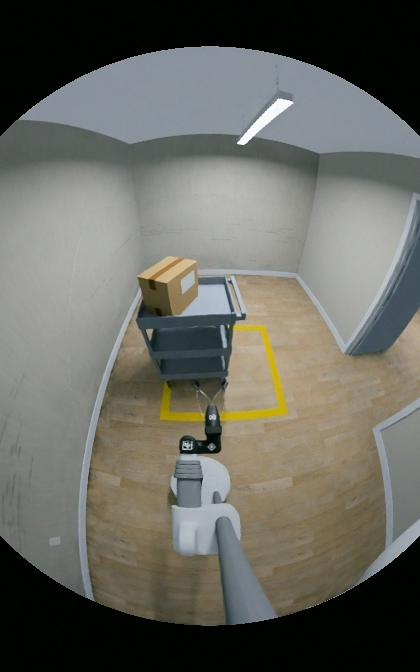

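Request:
move(blocking=false, r2={"base":{"strafe_m":-1.02},"joints":{"lift_m":1.0}}, cameras=[])

Request:
wait(seconds=7, cameras=[])

Request:
move(blocking=false, r2={"base":{"translate_m":0.7},"joints":{"lift_m":1.19}}, cameras=[])

Request:
wait(seconds=6, cameras=[])

Request:
move(blocking=false, r2={"base":{"rotate_rad":1.57}}, cameras=[])

Request:
wait(seconds=5, cameras=[])

Request:
move(blocking=false, r2={"joints":{"wrist_pitch_rad":1.57,"wrist_roll_rad":1.57,"gripper_m":0.12}}, cameras=[])

Request:
wait(seconds=2, cameras=["r2_head_camera","r2_wrist_camera","r2_head_right_camera"])

Scene clock: 1887.73 s.
move: r2 moving
r1: as last shown
r1.lidar_m: 0.84 3.10 3.63 4.16 4.27 2.24 1.27 1.10 1.11 1.29 1.50 1.49
r1.motor_effort: lift_m=+24(25) arm_m=-7(7) wheel_0=-12(13) wheel_1=-9(9) wheel_2=+6(6)
r1.servo_current: wrist_yaw_rad=59(65) wrist_pitch_rad=33(46) wrist_roll_rad=39(59) gripper_m=59(65)
r1.contact_limits: translate_m 1
r1.wrist_depth_mm: - - 230 162 259 279 293 / - - 230 163 262 277 293 / - - 231 167 264 279 293 / - - 232 164 263 279 296 / - - 231 169 264 279 300 / - - 227 165 182 281 300 / - - 177 163 263 274 301
r2.base_odometry: x=-2.577 y=-5.788 heading=+2.615
r2.turned_by_wheels: +0.000
r2.turned_by_imu: +0.001
r2.base_tilt: forward=-0.7 right=+0.1
r2.lidar_m: 0.86 0.89 1.08 1.04 1.09 1.53 1.68 1.77 1.82 1.73 2.14 0.92
r2.base_status: strafe_m moving
r2.joint_positions: lift_m=+0.688 arm_m=+0.020 wrist_yaw_rad=-0.001 wrist_pitch_rad=+0.007 wrist_roll_rad=+0.002 gripper_m=+0.100
r2.joint_status: lift_m moving
r2.measured_speeds: translate_m=-0.001 strafe_m=-0.140 rotate_rad=+0.006 lift_m=+0.146 arm_m=+0.000 wrist_yaw_rad=+0.000 wrist_pitch_rad=+0.000 wrist_roll_rad=+0.000
r2.motor_effort: lift_m=+20(24) arm_m=+5(5) wheel_0=+10(11) wheel_1=-9(11) wheel_2=-1(2)
r2.servo_current: wrist_yaw_rad=39(59) wrist_pitch_rad=52(52) wrist_roll_rad=46(59) gripper_m=52(59)
r2.hand_pose: x=+0.4792 y=-0.0876 z=+0.8638 quat_wxyz=(+1.000, +0.001, +0.004, +0.000) (m; r2's base frame)
r2.wrist_depth_mm: - - - - - - - / - - - - - - - / - 732 750 - - - - / - 732 750 - - - - / - - - - 647 - - / - - 190 - 194 - - / - 138 - - 1863 1756 1863
pictures: none
No camera images: "cameras" was empty.

Scene clock: 1891.97 s.
earlier move: r2 done
r1.base_odometry: x=-2.778 y=+2.523 heading=-0.417
r1.turned_by_wheels: +0.000
r1.turned_by_imu: +0.000
r1.base_tilt: forward=-1.5 right=+1.3
r1.lidar_m: 0.85 3.12 3.61 4.17 4.27 2.21 1.28 1.11 1.12 1.27 1.50 1.49
r1.base_status: not commanded
r1.joint_positions: lift_m=+0.950 arm_m=+0.458 wrist_yaw_rad=+0.596 wrist_pitch_rad=+0.002 wrist_roll_rad=+0.000 gripper_m=-0.029
r1.joint_status: not commanded
r1.measured_speeds: all 0
r1.motor_effort: lift_m=+25(25) arm_m=-7(7) wheel_0=-12(13) wheel_1=-9(9) wheel_2=+6(6)
r1.servo_current: wrist_yaw_rad=59(72) wrist_pitch_rad=33(52) wrist_roll_rad=52(72) gripper_m=52(65)
r1.contact_limits: translate_m 1
r1.hand_pose: x=+0.9169 y=+0.0895 z=+1.1272 quat_wxyz=(+0.956, +0.000, +0.001, +0.294) (m; r1's base frame)
r1.wrist_depth_mm: - - 230 162 259 278 293 / - - 230 164 262 279 294 / - - 231 167 264 281 296 / - - 232 164 264 279 296 / - - 232 169 265 279 300 / - - 227 165 182 282 301 / - - 176 163 264 276 303
r2.base_odometry: x=-2.082 y=-4.938 heading=+2.615
r2.turned_by_wheels: +0.000
r2.turned_by_imu: -0.001
r2.base_tilt: forward=-0.7 right=+0.1
r2.lidar_m: 2.99 1.14 1.25 2.00 2.08 1.77 1.71 1.13 0.79 0.75 1.56 1.40
r2.base_status: done
r2.joint_positions: lift_m=+1.000 arm_m=+0.020 wrist_yaw_rad=-0.001 wrist_pitch_rad=+0.007 wrist_roll_rad=+0.002 gripper_m=+0.100
r2.joint_status: all done
r2.measured_speeds: all 0
r2.motor_effort: lift_m=+20(25) arm_m=+5(5) wheel_0=+3(13) wheel_1=-2(12) wheel_2=+0(2)
r2.servo_current: wrist_yaw_rad=39(59) wrist_pitch_rad=46(59) wrist_roll_rad=59(59) gripper_m=59(65)
r2.hand_pose: x=+0.4792 y=-0.0876 z=+1.1759 quat_wxyz=(+1.000, +0.001, +0.004, +0.000) (m; r2's base frame)
r2.wrist_depth_mm: - - - - - - - / - - - - - - - / - - - - - - - / - - - - - - - / - - - - - - - / - - 193 - 195 - - / - - - - - - -
wait: 4.23 of 7 s (r2 has come to rest)
pictures: none
No camera images: "cameras" was empty.

Scene clock: 1892.47 s.
move: r2 moving
r1: as last shown
r1.lidar_m: 0.86 3.11 3.61 4.18 4.25 2.22 1.28 1.10 1.09 1.29 1.51 1.46
r1.servo_current: wrist_yaw_rad=46(65) wrist_pitch_rad=39(46) wrist_roll_rad=39(52) gripper_m=59(65)
r1.contact_limits: translate_m 1
r1.wrist_depth_mm: - - 230 162 259 279 294 / - - 231 164 262 278 294 / - - 231 167 264 278 294 / - - 232 164 264 282 296 / - - 231 169 264 281 298 / - - 227 165 182 282 300 / - - 177 163 263 274 301
r2.base_odometry: x=-2.109 y=-4.922 heading=+2.615
r2.turned_by_wheels: +0.000
r2.turned_by_imu: +0.000
r2.base_tilt: forward=-0.7 right=+0.1
r2.lidar_m: 2.97 1.12 1.19 2.01 2.13 1.83 1.75 1.10 0.81 0.76 1.52 1.36
r2.base_status: translate_m moving
r2.joint_positions: lift_m=+1.038 arm_m=+0.020 wrist_yaw_rad=-0.001 wrist_pitch_rad=+0.007 wrist_roll_rad=+0.002 gripper_m=+0.100
r2.joint_status: lift_m moving
r2.measured_speeds: translate_m=+0.120 strafe_m=+0.000 rotate_rad=+0.001 lift_m=+0.146 arm_m=+0.000 wrist_yaw_rad=+0.000 wrist_pitch_rad=+0.000 wrist_roll_rad=+0.000
r2.motor_effort: lift_m=+24(25) arm_m=+5(5) wheel_0=+1(9) wheel_1=+6(8) wheel_2=-10(14)
r2.servo_current: wrist_yaw_rad=46(46) wrist_pitch_rad=52(52) wrist_roll_rad=46(59) gripper_m=59(59)
r2.hand_pose: x=+0.4792 y=-0.0876 z=+1.2138 quat_wxyz=(+1.000, +0.001, +0.004, +0.000) (m; r2's base frame)
r2.wrist_depth_mm: - - - - - - - / - - - - - - - / - - - - - - - / - - - - - - - / - - - - - - - / - - 193 - 195 - - / - - - - - - -
pictures: none
No camera images: "cameras" was empty.

Scene clock: 1895.80 s.
earlier move: r2 done
r1.base_odometry: x=-2.778 y=+2.523 heading=-0.417
r1.turned_by_wheels: +0.000
r1.turned_by_imu: +0.000
r1.base_tilt: forward=-1.5 right=+1.3
r1.lidar_m: 0.86 3.09 3.63 4.18 4.25 2.21 1.27 1.09 1.12 1.28 1.49 1.49
r1.base_status: not commanded
r1.joint_positions: lift_m=+0.950 arm_m=+0.458 wrist_yaw_rad=+0.596 wrist_pitch_rad=+0.002 wrist_roll_rad=+0.000 gripper_m=-0.029
r1.joint_status: not commanded
r1.measured_speeds: all 0
r1.motor_effort: lift_m=+25(25) arm_m=-7(7) wheel_0=-12(13) wheel_1=-9(10) wheel_2=+6(6)
r1.servo_current: wrist_yaw_rad=59(65) wrist_pitch_rad=39(52) wrist_roll_rad=46(72) gripper_m=59(65)
r1.contact_limits: translate_m 1
r1.hand_pose: x=+0.9169 y=+0.0895 z=+1.1272 quat_wxyz=(+0.956, +0.000, +0.001, +0.294) (m; r1's base frame)
r1.wrist_depth_mm: - - 230 163 259 278 293 / - - 229 164 262 277 294 / - - 230 167 263 279 296 / - - 230 164 265 281 296 / - - 231 169 264 279 298 / - - 226 165 182 282 301 / - - 176 163 264 274 301
r2.base_odometry: x=-2.687 y=-4.586 heading=+2.615
r2.turned_by_wheels: +0.000
r2.turned_by_imu: +0.001
r2.base_tilt: forward=-0.7 right=+0.0
r2.lidar_m: 2.28 2.42 0.72 0.82 2.10 2.52 2.42 1.16 0.98 1.51 0.89 1.15
r2.base_status: done
r2.joint_positions: lift_m=+1.190 arm_m=+0.020 wrist_yaw_rad=-0.001 wrist_pitch_rad=+0.007 wrist_roll_rad=+0.002 gripper_m=+0.100
r2.joint_status: all done
r2.measured_speeds: all 0
r2.motor_effort: lift_m=+20(25) arm_m=+4(5) wheel_0=+1(10) wheel_1=+2(8) wheel_2=-3(14)
r2.servo_current: wrist_yaw_rad=46(59) wrist_pitch_rad=39(52) wrist_roll_rad=46(59) gripper_m=46(65)
r2.hand_pose: x=+0.4792 y=-0.0876 z=+1.3659 quat_wxyz=(+1.000, +0.001, +0.004, +0.000) (m; r2's base frame)
r2.wrist_depth_mm: - - - - - - - / - - - - - - - / - - - - - - - / - - - - - - - / - - - - - - - / - - 193 - 195 - - / - - - - - - -
wait: 3.33 of 6 s (r2 has come to rest)
pictures: none
No camera images: "cameras" was empty.

Scene clock: 1896.30 s.
move: r2 moving
r1: as last shown
r1.lidar_m: 0.84 3.11 3.61 4.18 4.25 2.20 1.27 1.11 1.11 1.29 1.51 1.50
r1.motor_effort: lift_m=+25(25) arm_m=-7(7) wheel_0=-12(13) wheel_1=-9(9) wheel_2=+6(6)
r1.servo_current: wrist_yaw_rad=78(78) wrist_pitch_rad=39(52) wrist_roll_rad=52(52) gripper_m=59(65)
r1.contact_limits: translate_m 1
r1.wrist_depth_mm: - - 229 162 259 279 296 / - - 231 163 262 278 294 / - - 231 167 262 279 296 / - - 233 165 264 279 297 / - - 231 169 264 281 298 / - - 226 165 182 282 298 / - - 177 163 263 273 301
r2.base_odometry: x=-2.687 y=-4.586 heading=+2.744
r2.turned_by_wheels: +0.129
r2.turned_by_imu: +0.125
r2.base_tilt: forward=-0.7 right=+0.1
r2.lidar_m: 2.31 0.93 0.71 2.00 2.21 2.44 2.39 1.02 0.99 1.02 0.92 1.34
r2.base_status: rotate_rad moving
r2.joint_positions: lift_m=+1.190 arm_m=+0.020 wrist_yaw_rad=-0.001 wrist_pitch_rad=+0.007 wrist_roll_rad=+0.002 gripper_m=+0.100
r2.joint_status: not commanded
r2.measured_speeds: translate_m=-0.001 strafe_m=+0.000 rotate_rad=+0.499 lift_m=+0.000 arm_m=+0.000 wrist_yaw_rad=+0.000 wrist_pitch_rad=+0.000 wrist_roll_rad=+0.000
r2.motor_effort: lift_m=+20(20) arm_m=+5(5) wheel_0=-3(8) wheel_1=-8(8) wheel_2=-7(10)
r2.servo_current: wrist_yaw_rad=46(59) wrist_pitch_rad=46(52) wrist_roll_rad=52(52) gripper_m=52(59)
r2.hand_pose: x=+0.4792 y=-0.0876 z=+1.3659 quat_wxyz=(+1.000, +0.001, +0.004, +0.000) (m; r2's base frame)
r2.wrist_depth_mm: - - - - - - - / - - - - - - - / - - - - - - - / - - - - - - - / - - - - - - - / - - 193 - 195 - - / - - - - - - -
pictures: none
No camera images: "cameras" was empty.

Scene clock: 1898.60 s.
earlier move: r2 done
r1.base_odometry: x=-2.778 y=+2.523 heading=-0.417
r1.turned_by_wheels: +0.000
r1.turned_by_imu: +0.000
r1.base_tilt: forward=-1.5 right=+1.3
r1.lidar_m: 0.86 3.09 3.61 4.20 4.27 2.20 1.24 1.10 1.11 1.28 1.50 1.47
r1.base_status: not commanded
r1.joint_positions: lift_m=+0.950 arm_m=+0.458 wrist_yaw_rad=+0.596 wrist_pitch_rad=+0.002 wrist_roll_rad=+0.000 gripper_m=-0.029
r1.joint_status: not commanded
r1.measured_speeds: all 0
r1.motor_effort: lift_m=+25(25) arm_m=-7(7) wheel_0=-12(13) wheel_1=-9(10) wheel_2=+6(6)
r1.servo_current: wrist_yaw_rad=52(78) wrist_pitch_rad=46(52) wrist_roll_rad=46(78) gripper_m=59(65)
r1.contact_limits: translate_m 1
r1.hand_pose: x=+0.9169 y=+0.0895 z=+1.1272 quat_wxyz=(+0.956, +0.000, +0.001, +0.294) (m; r1's base frame)
r1.wrist_depth_mm: - - 230 162 259 278 293 / - - 231 163 262 278 294 / - - 231 167 264 281 294 / - - 232 165 264 279 296 / - - 232 169 264 281 298 / - - 227 165 182 282 298 / - - 176 163 263 274 301
r2.base_odometry: x=-2.687 y=-4.586 heading=-2.099
r2.turned_by_wheels: +1.440
r2.turned_by_imu: +1.401
r2.base_tilt: forward=-0.7 right=+0.1
r2.lidar_m: 0.80 2.11 2.50 2.41 1.13 0.99 1.70 0.89 1.15 2.31 2.43 0.72
r2.base_status: done
r2.joint_positions: lift_m=+1.190 arm_m=+0.020 wrist_yaw_rad=-0.001 wrist_pitch_rad=+0.007 wrist_roll_rad=+0.002 gripper_m=+0.100
r2.joint_status: not commanded
r2.measured_speeds: all 0
r2.motor_effort: lift_m=+20(20) arm_m=+5(5) wheel_0=-4(9) wheel_1=-5(9) wheel_2=-6(10)
r2.servo_current: wrist_yaw_rad=52(59) wrist_pitch_rad=46(59) wrist_roll_rad=46(59) gripper_m=52(59)
r2.hand_pose: x=+0.4792 y=-0.0876 z=+1.3659 quat_wxyz=(+1.000, +0.001, +0.004, +0.000) (m; r2's base frame)
r2.wrist_depth_mm: - - - - - - - / - - - - - - - / - - - - - - - / - - - - - - - / - - - - - - - / - - 187 - 192 - - / - - - - 831 778 -
wait: 2.30 of 5 s (r2 has come to rest)
pictures: none
No camera images: "cameras" was empty.

Scene clock: 1899.10 s.
move: r2 moving
r1: as last shown
r1.base_tilt: forward=-1.4 right=+1.3
r1.lidar_m: 0.84 3.07 3.62 4.18 4.26 2.23 1.28 1.09 1.10 1.29 1.51 1.50
r1.servo_current: wrist_yaw_rad=52(65) wrist_pitch_rad=52(52) wrist_roll_rad=52(59) gripper_m=59(59)
r1.contact_limits: translate_m 1
r1.wrist_depth_mm: - - 229 162 259 277 294 / - - 229 163 264 277 293 / - - 231 167 263 279 296 / - - 231 164 263 281 296 / - - 232 168 264 281 298 / - - 228 165 182 282 298 / - - 176 164 264 274 300
r2.base_odometry: x=-2.687 y=-4.586 heading=-2.099
r2.turned_by_wheels: +0.000
r2.turned_by_imu: +0.000
r2.base_tilt: forward=-0.6 right=+0.1
r2.lidar_m: 0.80 2.09 2.51 2.42 1.13 0.99 1.67 0.91 1.16 2.30 2.40 0.73
r2.base_status: not commanded
r2.joint_positions: lift_m=+1.190 arm_m=+0.020 wrist_yaw_rad=-0.001 wrist_pitch_rad=+0.582 wrist_roll_rad=+0.589 gripper_m=+0.114
r2.joint_status: wrist_pitch_rad moving; wrist_roll_rad moving; gripper_m moving
r2.measured_speeds: translate_m=+0.000 strafe_m=+0.000 rotate_rad=+0.000 lift_m=+0.000 arm_m=+0.000 wrist_yaw_rad=+0.000 wrist_pitch_rad=+1.818 wrist_roll_rad=+1.820
r2.motor_effort: lift_m=+20(20) arm_m=+4(5) wheel_0=-4(5) wheel_1=-5(5) wheel_2=-6(7)
r2.servo_current: wrist_yaw_rad=46(52) wrist_pitch_rad=59(98) wrist_roll_rad=85(104) gripper_m=78(85)
r2.hand_pose: x=+0.4317 y=-0.0875 z=+1.2095 quat_wxyz=(+0.917, +0.278, +0.274, -0.084) (m; r2's base frame)
r2.wrist_depth_mm: - - - - 904 - - / - - - 891 831 854 - / - - - 946 904 866 - / - - - - 960 - 778 / - - - - 788 - - / - - 200 1808 193 - 1078 / - - 1921 - 1397 - 1118
pictures: none
No camera images: "cameras" was empty.

Scene clock: 1900.13 s.
earlier move: r2 done
r1.base_odometry: x=-2.778 y=+2.523 heading=-0.417
r1.turned_by_wheels: +0.000
r1.turned_by_imu: +0.000
r1.base_tilt: forward=-1.5 right=+1.3
r1.lidar_m: 0.85 3.11 3.62 4.17 4.25 2.19 1.27 1.09 1.12 1.28 1.51 1.47
r1.base_status: not commanded
r1.joint_positions: lift_m=+0.950 arm_m=+0.458 wrist_yaw_rad=+0.596 wrist_pitch_rad=+0.002 wrist_roll_rad=+0.000 gripper_m=-0.029
r1.joint_status: not commanded
r1.measured_speeds: all 0
r1.motor_effort: lift_m=+25(25) arm_m=-7(7) wheel_0=-12(13) wheel_1=-9(10) wheel_2=+6(6)
r1.servo_current: wrist_yaw_rad=46(72) wrist_pitch_rad=46(52) wrist_roll_rad=59(59) gripper_m=59(65)
r1.contact_limits: translate_m 1
r1.hand_pose: x=+0.9169 y=+0.0895 z=+1.1272 quat_wxyz=(+0.956, +0.000, +0.001, +0.294) (m; r1's base frame)
r1.wrist_depth_mm: - - 229 162 260 279 294 / - - 229 164 264 279 294 / - - 229 167 263 282 297 / - - 232 164 263 277 294 / - - 232 169 265 282 300 / - - 227 165 182 279 298 / - - 176 163 263 274 301
r2.base_odometry: x=-2.687 y=-4.586 heading=-2.099
r2.turned_by_wheels: +0.000
r2.turned_by_imu: +0.000
r2.base_tilt: forward=-0.6 right=+0.1
r2.lidar_m: 0.79 2.12 2.52 2.42 1.14 0.98 1.69 0.91 1.16 2.30 2.42 0.72
r2.base_status: not commanded
r2.joint_positions: lift_m=+1.190 arm_m=+0.020 wrist_yaw_rad=-0.001 wrist_pitch_rad=+1.567 wrist_roll_rad=+1.568 gripper_m=+0.120
r2.joint_status: all done
r2.measured_speeds: all 0
r2.motor_effort: lift_m=+20(20) arm_m=+4(5) wheel_0=-5(5) wheel_1=-5(5) wheel_2=-7(7)
r2.servo_current: wrist_yaw_rad=46(52) wrist_pitch_rad=39(98) wrist_roll_rad=39(104) gripper_m=46(85)
r2.hand_pose: x=+0.1919 y=-0.0874 z=+1.0796 quat_wxyz=(+0.502, +0.500, +0.500, -0.498) (m; r2's base frame)
r2.wrist_depth_mm: 820 1308 1281 1308 1281 1281 1255 / 809 1308 1281 1281 1308 1255 1281 / 798 1308 1308 1308 1308 1308 1281 / 1281 1336 1308 1308 1308 1281 1308 / 1308 1281 1308 1308 - 1308 1281 / 1336 1308 198 1281 193 1255 1281 / 1336 1308 1308 - 1308 1281 1281
wait: 1.03 of 2 s (r2 has come to rest)
pictures: r2_head_camera, r2_head_right_camera, r2_wrist_camera
Images, in order (width x height): r2_head_camera 420x560, r2_head_right_camera 420x672, r2_wrist_camera 616x392.

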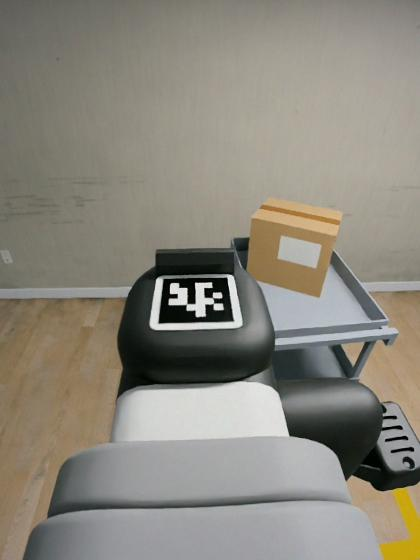

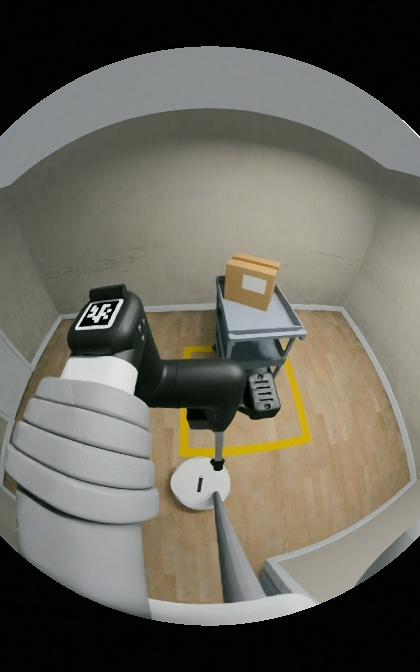

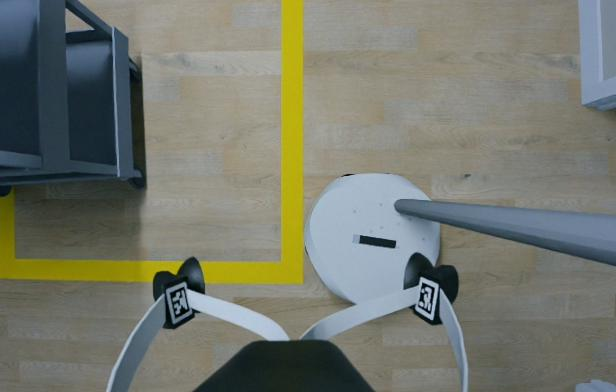

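Request:
move(blocking=false, r2={"base":{"strafe_m":-0.22},"joints":{"arm_m":0.26}}, cameras=[])

Request:
wait(seconds=4, cameras=["r2_wrist_camera"])

Scene clock: 1913.90 s.
move: r2 moving
r1: as last shown
r1.lidar_m: 0.87 3.09 3.64 4.17 4.26 2.23 1.27 1.09 1.11 1.30 1.50 1.50
r1.motor_effort: lift_m=+24(25) arm_m=-7(7) wheel_0=-12(13) wheel_1=-9(10) wheel_2=+6(6)
r1.servo_current: wrist_yaw_rad=46(65) wrist_pitch_rad=46(52) wrist_roll_rad=59(59) gripper_m=52(59)
r1.contact_limits: translate_m 1
r1.wrist_depth_mm: - - 229 162 259 278 293 / - - 230 164 263 278 293 / - - 232 167 263 281 294 / - - 231 164 264 281 296 / - - 231 169 264 279 300 / - - 226 165 183 281 300 / - - 176 163 262 274 301
r2.base_odometry: x=-2.719 y=-4.568 heading=-2.100
r2.turned_by_wheels: +0.000
r2.turned_by_imu: +0.000
r2.base_tilt: forward=-0.7 right=+0.1
r2.lidar_m: 0.70 2.09 2.51 2.43 1.14 1.02 1.46 0.88 1.15 2.28 2.38 0.76
r2.base_status: strafe_m moving
r2.joint_positions: lift_m=+1.190 arm_m=+0.071 wrist_yaw_rad=-0.001 wrist_pitch_rad=+1.567 wrist_roll_rad=+1.568 gripper_m=+0.120
r2.joint_status: arm_m moving
r2.measured_speeds: translate_m=+0.001 strafe_m=-0.141 rotate_rad=-0.005 lift_m=+0.000 arm_m=+0.195 wrist_yaw_rad=+0.000 wrist_pitch_rad=+0.000 wrist_roll_rad=+0.000
r2.motor_effort: lift_m=+20(20) arm_m=+7(12) wheel_0=+9(11) wheel_1=-8(13) wheel_2=+0(6)
r2.servo_current: wrist_yaw_rad=33(52) wrist_pitch_rad=46(46) wrist_roll_rad=52(52) gripper_m=46(52)
r2.hand_pose: x=+0.2424 y=-0.0874 z=+1.0796 quat_wxyz=(+0.501, +0.500, +0.500, -0.499) (m; r2's base frame)
r2.wrist_depth_mm: 798 1281 1308 1308 1281 1255 1281 / 798 1281 1281 1308 1281 1281 1308 / - 1308 1281 1281 1308 1281 1308 / 1308 1308 1281 1281 - 1281 1308 / 1308 1336 1281 1255 - 1308 1281 / 1308 1308 198 1281 193 1281 1281 / 1336 1336 1281 - 1308 1255 1281
pictures: none
No camera images: "cameras" was empty.

Scene clock: 1915.43 s.
earlier move: r2 done
r1.base_odometry: x=-2.778 y=+2.523 heading=-0.417
r1.turned_by_wheels: +0.000
r1.turned_by_imu: +0.000
r1.base_tilt: forward=-1.5 right=+1.3
r1.lidar_m: 0.85 3.12 3.63 4.15 4.22 2.20 1.28 1.10 1.11 1.29 1.51 1.47
r1.base_status: not commanded
r1.joint_positions: lift_m=+0.950 arm_m=+0.458 wrist_yaw_rad=+0.596 wrist_pitch_rad=+0.002 wrist_roll_rad=+0.000 gripper_m=-0.029
r1.joint_status: not commanded
r1.measured_speeds: all 0
r1.motor_effort: lift_m=+24(25) arm_m=-7(7) wheel_0=-12(13) wheel_1=-9(10) wheel_2=+6(6)
r1.servo_current: wrist_yaw_rad=33(72) wrist_pitch_rad=33(52) wrist_roll_rad=52(65) gripper_m=52(65)
r1.contact_limits: translate_m 1
r1.hand_pose: x=+0.9169 y=+0.0895 z=+1.1272 quat_wxyz=(+0.956, +0.000, +0.001, +0.294) (m; r1's base frame)
r1.wrist_depth_mm: - - 230 162 260 279 294 / - - 230 163 263 279 293 / - - 232 167 263 278 296 / - - 231 163 264 279 297 / - - 232 168 264 279 297 / - - 226 164 182 282 300 / - - 176 163 264 273 300
r2.base_odometry: x=-2.877 y=-4.475 heading=-2.099
r2.turned_by_wheels: +0.000
r2.turned_by_imu: +0.001
r2.base_tilt: forward=-0.6 right=+0.1
r2.lidar_m: 0.68 2.08 2.74 2.63 1.15 1.13 0.86 0.81 1.15 2.09 2.16 0.75
r2.base_status: done
r2.joint_positions: lift_m=+1.190 arm_m=+0.260 wrist_yaw_rad=-0.001 wrist_pitch_rad=+1.567 wrist_roll_rad=+1.568 gripper_m=+0.120
r2.joint_status: all done
r2.measured_speeds: all 0
r2.motor_effort: lift_m=+20(20) arm_m=+7(12) wheel_0=+2(12) wheel_1=+0(13) wheel_2=+0(6)
r2.servo_current: wrist_yaw_rad=39(59) wrist_pitch_rad=39(46) wrist_roll_rad=39(65) gripper_m=52(59)
r2.hand_pose: x=+0.4317 y=-0.0874 z=+1.0796 quat_wxyz=(+0.501, +0.500, +0.500, -0.499) (m; r2's base frame)
r2.wrist_depth_mm: 445 1281 1308 1255 1281 1308 1281 / 445 820 1308 1308 1281 1255 1281 / 449 820 1281 1308 1281 1308 1281 / 445 798 1281 1281 1281 1281 1308 / 449 676 1308 1308 1281 - 1308 / 466 452 196 1281 196 1281 1308 / 1308 1281 1336 - 1308 1308 1281
wait: 1.53 of 4 s (r2 has come to rest)
pictures: r2_wrist_camera
Images, in order (width x height): r2_wrist_camera 616x392.

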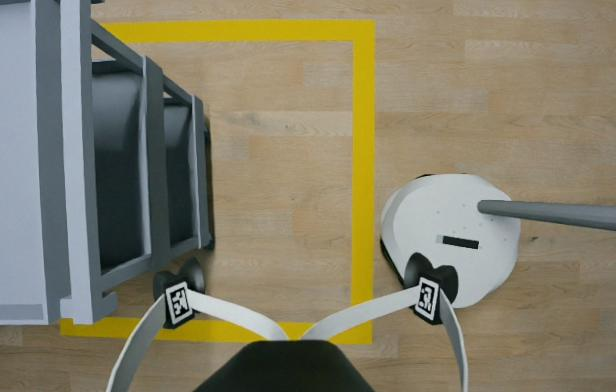

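Request:
move(blocking=false, r2={"base":{"strafe_m":-0.07},"joints":{"arm_m":0.485}}, cameras=[])

Request:
wait(seconds=4, cameras=["r2_wrist_camera"])

Scene clock: 1922.17 s.
move: r2 moving
r1: as last shown
r1.lidar_m: 0.84 3.11 3.62 4.20 4.26 2.20 1.28 1.11 1.10 1.26 1.51 1.47
r1.motor_effort: lift_m=+25(25) arm_m=-7(7) wheel_0=-12(13) wheel_1=-9(9) wheel_2=+6(6)
r1.servo_current: wrist_yaw_rad=39(65) wrist_pitch_rad=39(52) wrist_roll_rad=39(52) gripper_m=59(59)
r1.contact_limits: translate_m 1
r1.wrist_depth_mm: - - 229 162 259 278 294 / - - 229 164 264 276 294 / - - 230 167 264 279 294 / - - 232 164 265 279 296 / - - 232 169 264 281 298 / - - 227 165 182 282 300 / - - 176 163 264 273 301
r2.base_odometry: x=-2.908 y=-4.457 heading=-2.099
r2.turned_by_wheels: +0.000
r2.turned_by_imu: +0.001
r2.base_tilt: forward=-0.6 right=+0.1
r2.lidar_m: 0.69 2.08 2.78 2.66 1.14 1.18 0.84 0.82 1.16 2.06 2.14 0.74
r2.base_status: strafe_m moving
r2.joint_positions: lift_m=+1.190 arm_m=+0.311 wrist_yaw_rad=-0.001 wrist_pitch_rad=+1.567 wrist_roll_rad=+1.568 gripper_m=+0.120
r2.joint_status: arm_m moving
r2.measured_speeds: translate_m=+0.000 strafe_m=-0.138 rotate_rad=+0.001 lift_m=+0.000 arm_m=+0.195 wrist_yaw_rad=+0.000 wrist_pitch_rad=+0.000 wrist_roll_rad=+0.000
r2.motor_effort: lift_m=+20(20) arm_m=+8(12) wheel_0=+9(12) wheel_1=-9(11) wheel_2=+1(2)
r2.servo_current: wrist_yaw_rad=46(59) wrist_pitch_rad=39(46) wrist_roll_rad=46(52) gripper_m=59(59)
r2.hand_pose: x=+0.4824 y=-0.0874 z=+1.0796 quat_wxyz=(+0.501, +0.500, +0.500, -0.499) (m; r2's base frame)
r2.wrist_depth_mm: 473 459 1281 1308 1281 1255 1281 / 469 500 1281 1281 1281 1281 1281 / 466 496 1308 1308 1281 1281 1308 / - 484 1336 1308 1308 - 1255 / - 466 1336 1308 1308 - 1281 / 449 445 198 1281 199 1281 1281 / 473 1336 1281 - 1281 1281 1281
pictures: none
No camera images: "cameras" was empty.

Scene clock: 1923.47 s.
earlier move: r2 done
r1.base_odometry: x=-2.778 y=+2.523 heading=-0.417
r1.turned_by_wheels: +0.000
r1.turned_by_imu: +0.000
r1.base_tilt: forward=-1.5 right=+1.3
r1.lidar_m: 0.85 3.09 3.62 4.15 4.24 2.21 1.29 1.08 1.10 1.27 1.49 1.48
r1.base_status: not commanded
r1.joint_positions: lift_m=+0.950 arm_m=+0.458 wrist_yaw_rad=+0.596 wrist_pitch_rad=+0.002 wrist_roll_rad=+0.000 gripper_m=-0.029
r1.joint_status: not commanded
r1.measured_speeds: all 0
r1.motor_effort: lift_m=+25(25) arm_m=-7(7) wheel_0=-13(13) wheel_1=-9(9) wheel_2=+6(6)
r1.servo_current: wrist_yaw_rad=59(65) wrist_pitch_rad=46(52) wrist_roll_rad=52(65) gripper_m=59(65)
r1.contact_limits: translate_m 1
r1.hand_pose: x=+0.9169 y=+0.0895 z=+1.1272 quat_wxyz=(+0.956, +0.000, +0.001, +0.294) (m; r1's base frame)
r1.wrist_depth_mm: - - 230 162 258 279 296 / - - 231 164 262 278 293 / - - 231 167 265 278 294 / - - 231 164 263 279 296 / - - 232 169 262 281 298 / - - 227 165 182 282 300 / - - 177 163 263 274 303
r2.base_odometry: x=-2.938 y=-4.440 heading=-2.099
r2.turned_by_wheels: +0.000
r2.turned_by_imu: +0.000
r2.base_tilt: forward=-0.6 right=+0.1
r2.lidar_m: 0.69 2.08 2.82 2.72 1.19 1.23 0.80 0.82 1.16 2.04 2.10 0.74
r2.base_status: done
r2.joint_positions: lift_m=+1.190 arm_m=+0.485 wrist_yaw_rad=-0.001 wrist_pitch_rad=+1.567 wrist_roll_rad=+1.568 gripper_m=+0.120
r2.joint_status: all done
r2.measured_speeds: all 0
r2.motor_effort: lift_m=+20(20) arm_m=+7(12) wheel_0=+2(12) wheel_1=-2(11) wheel_2=+0(2)
r2.servo_current: wrist_yaw_rad=59(59) wrist_pitch_rad=39(46) wrist_roll_rad=46(59) gripper_m=52(59)
r2.hand_pose: x=+0.6567 y=-0.0874 z=+1.0796 quat_wxyz=(+0.501, +0.500, +0.500, -0.499) (m; r2's base frame)
r2.wrist_depth_mm: 496 480 469 1281 1281 1255 1281 / - - 439 1308 1308 1281 1281 / 469 - 439 1255 1281 1281 1308 / 484 - 439 1308 1281 1281 1308 / 517 - 439 1308 1308 - - / - 186 197 1281 197 1281 1281 / 500 462 462 - - 1308 1281
wait: 1.30 of 4 s (r2 has come to rest)
pictures: r2_wrist_camera
Images, in order (width x height): r2_wrist_camera 616x392.

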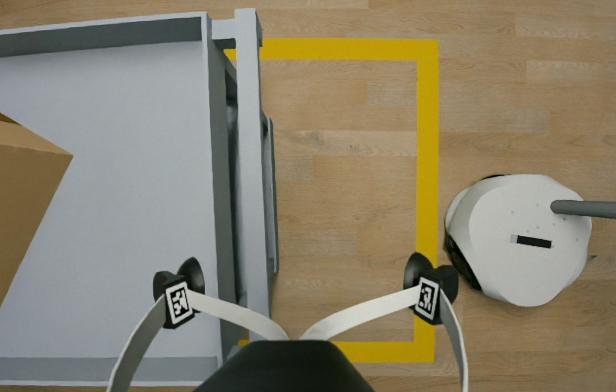

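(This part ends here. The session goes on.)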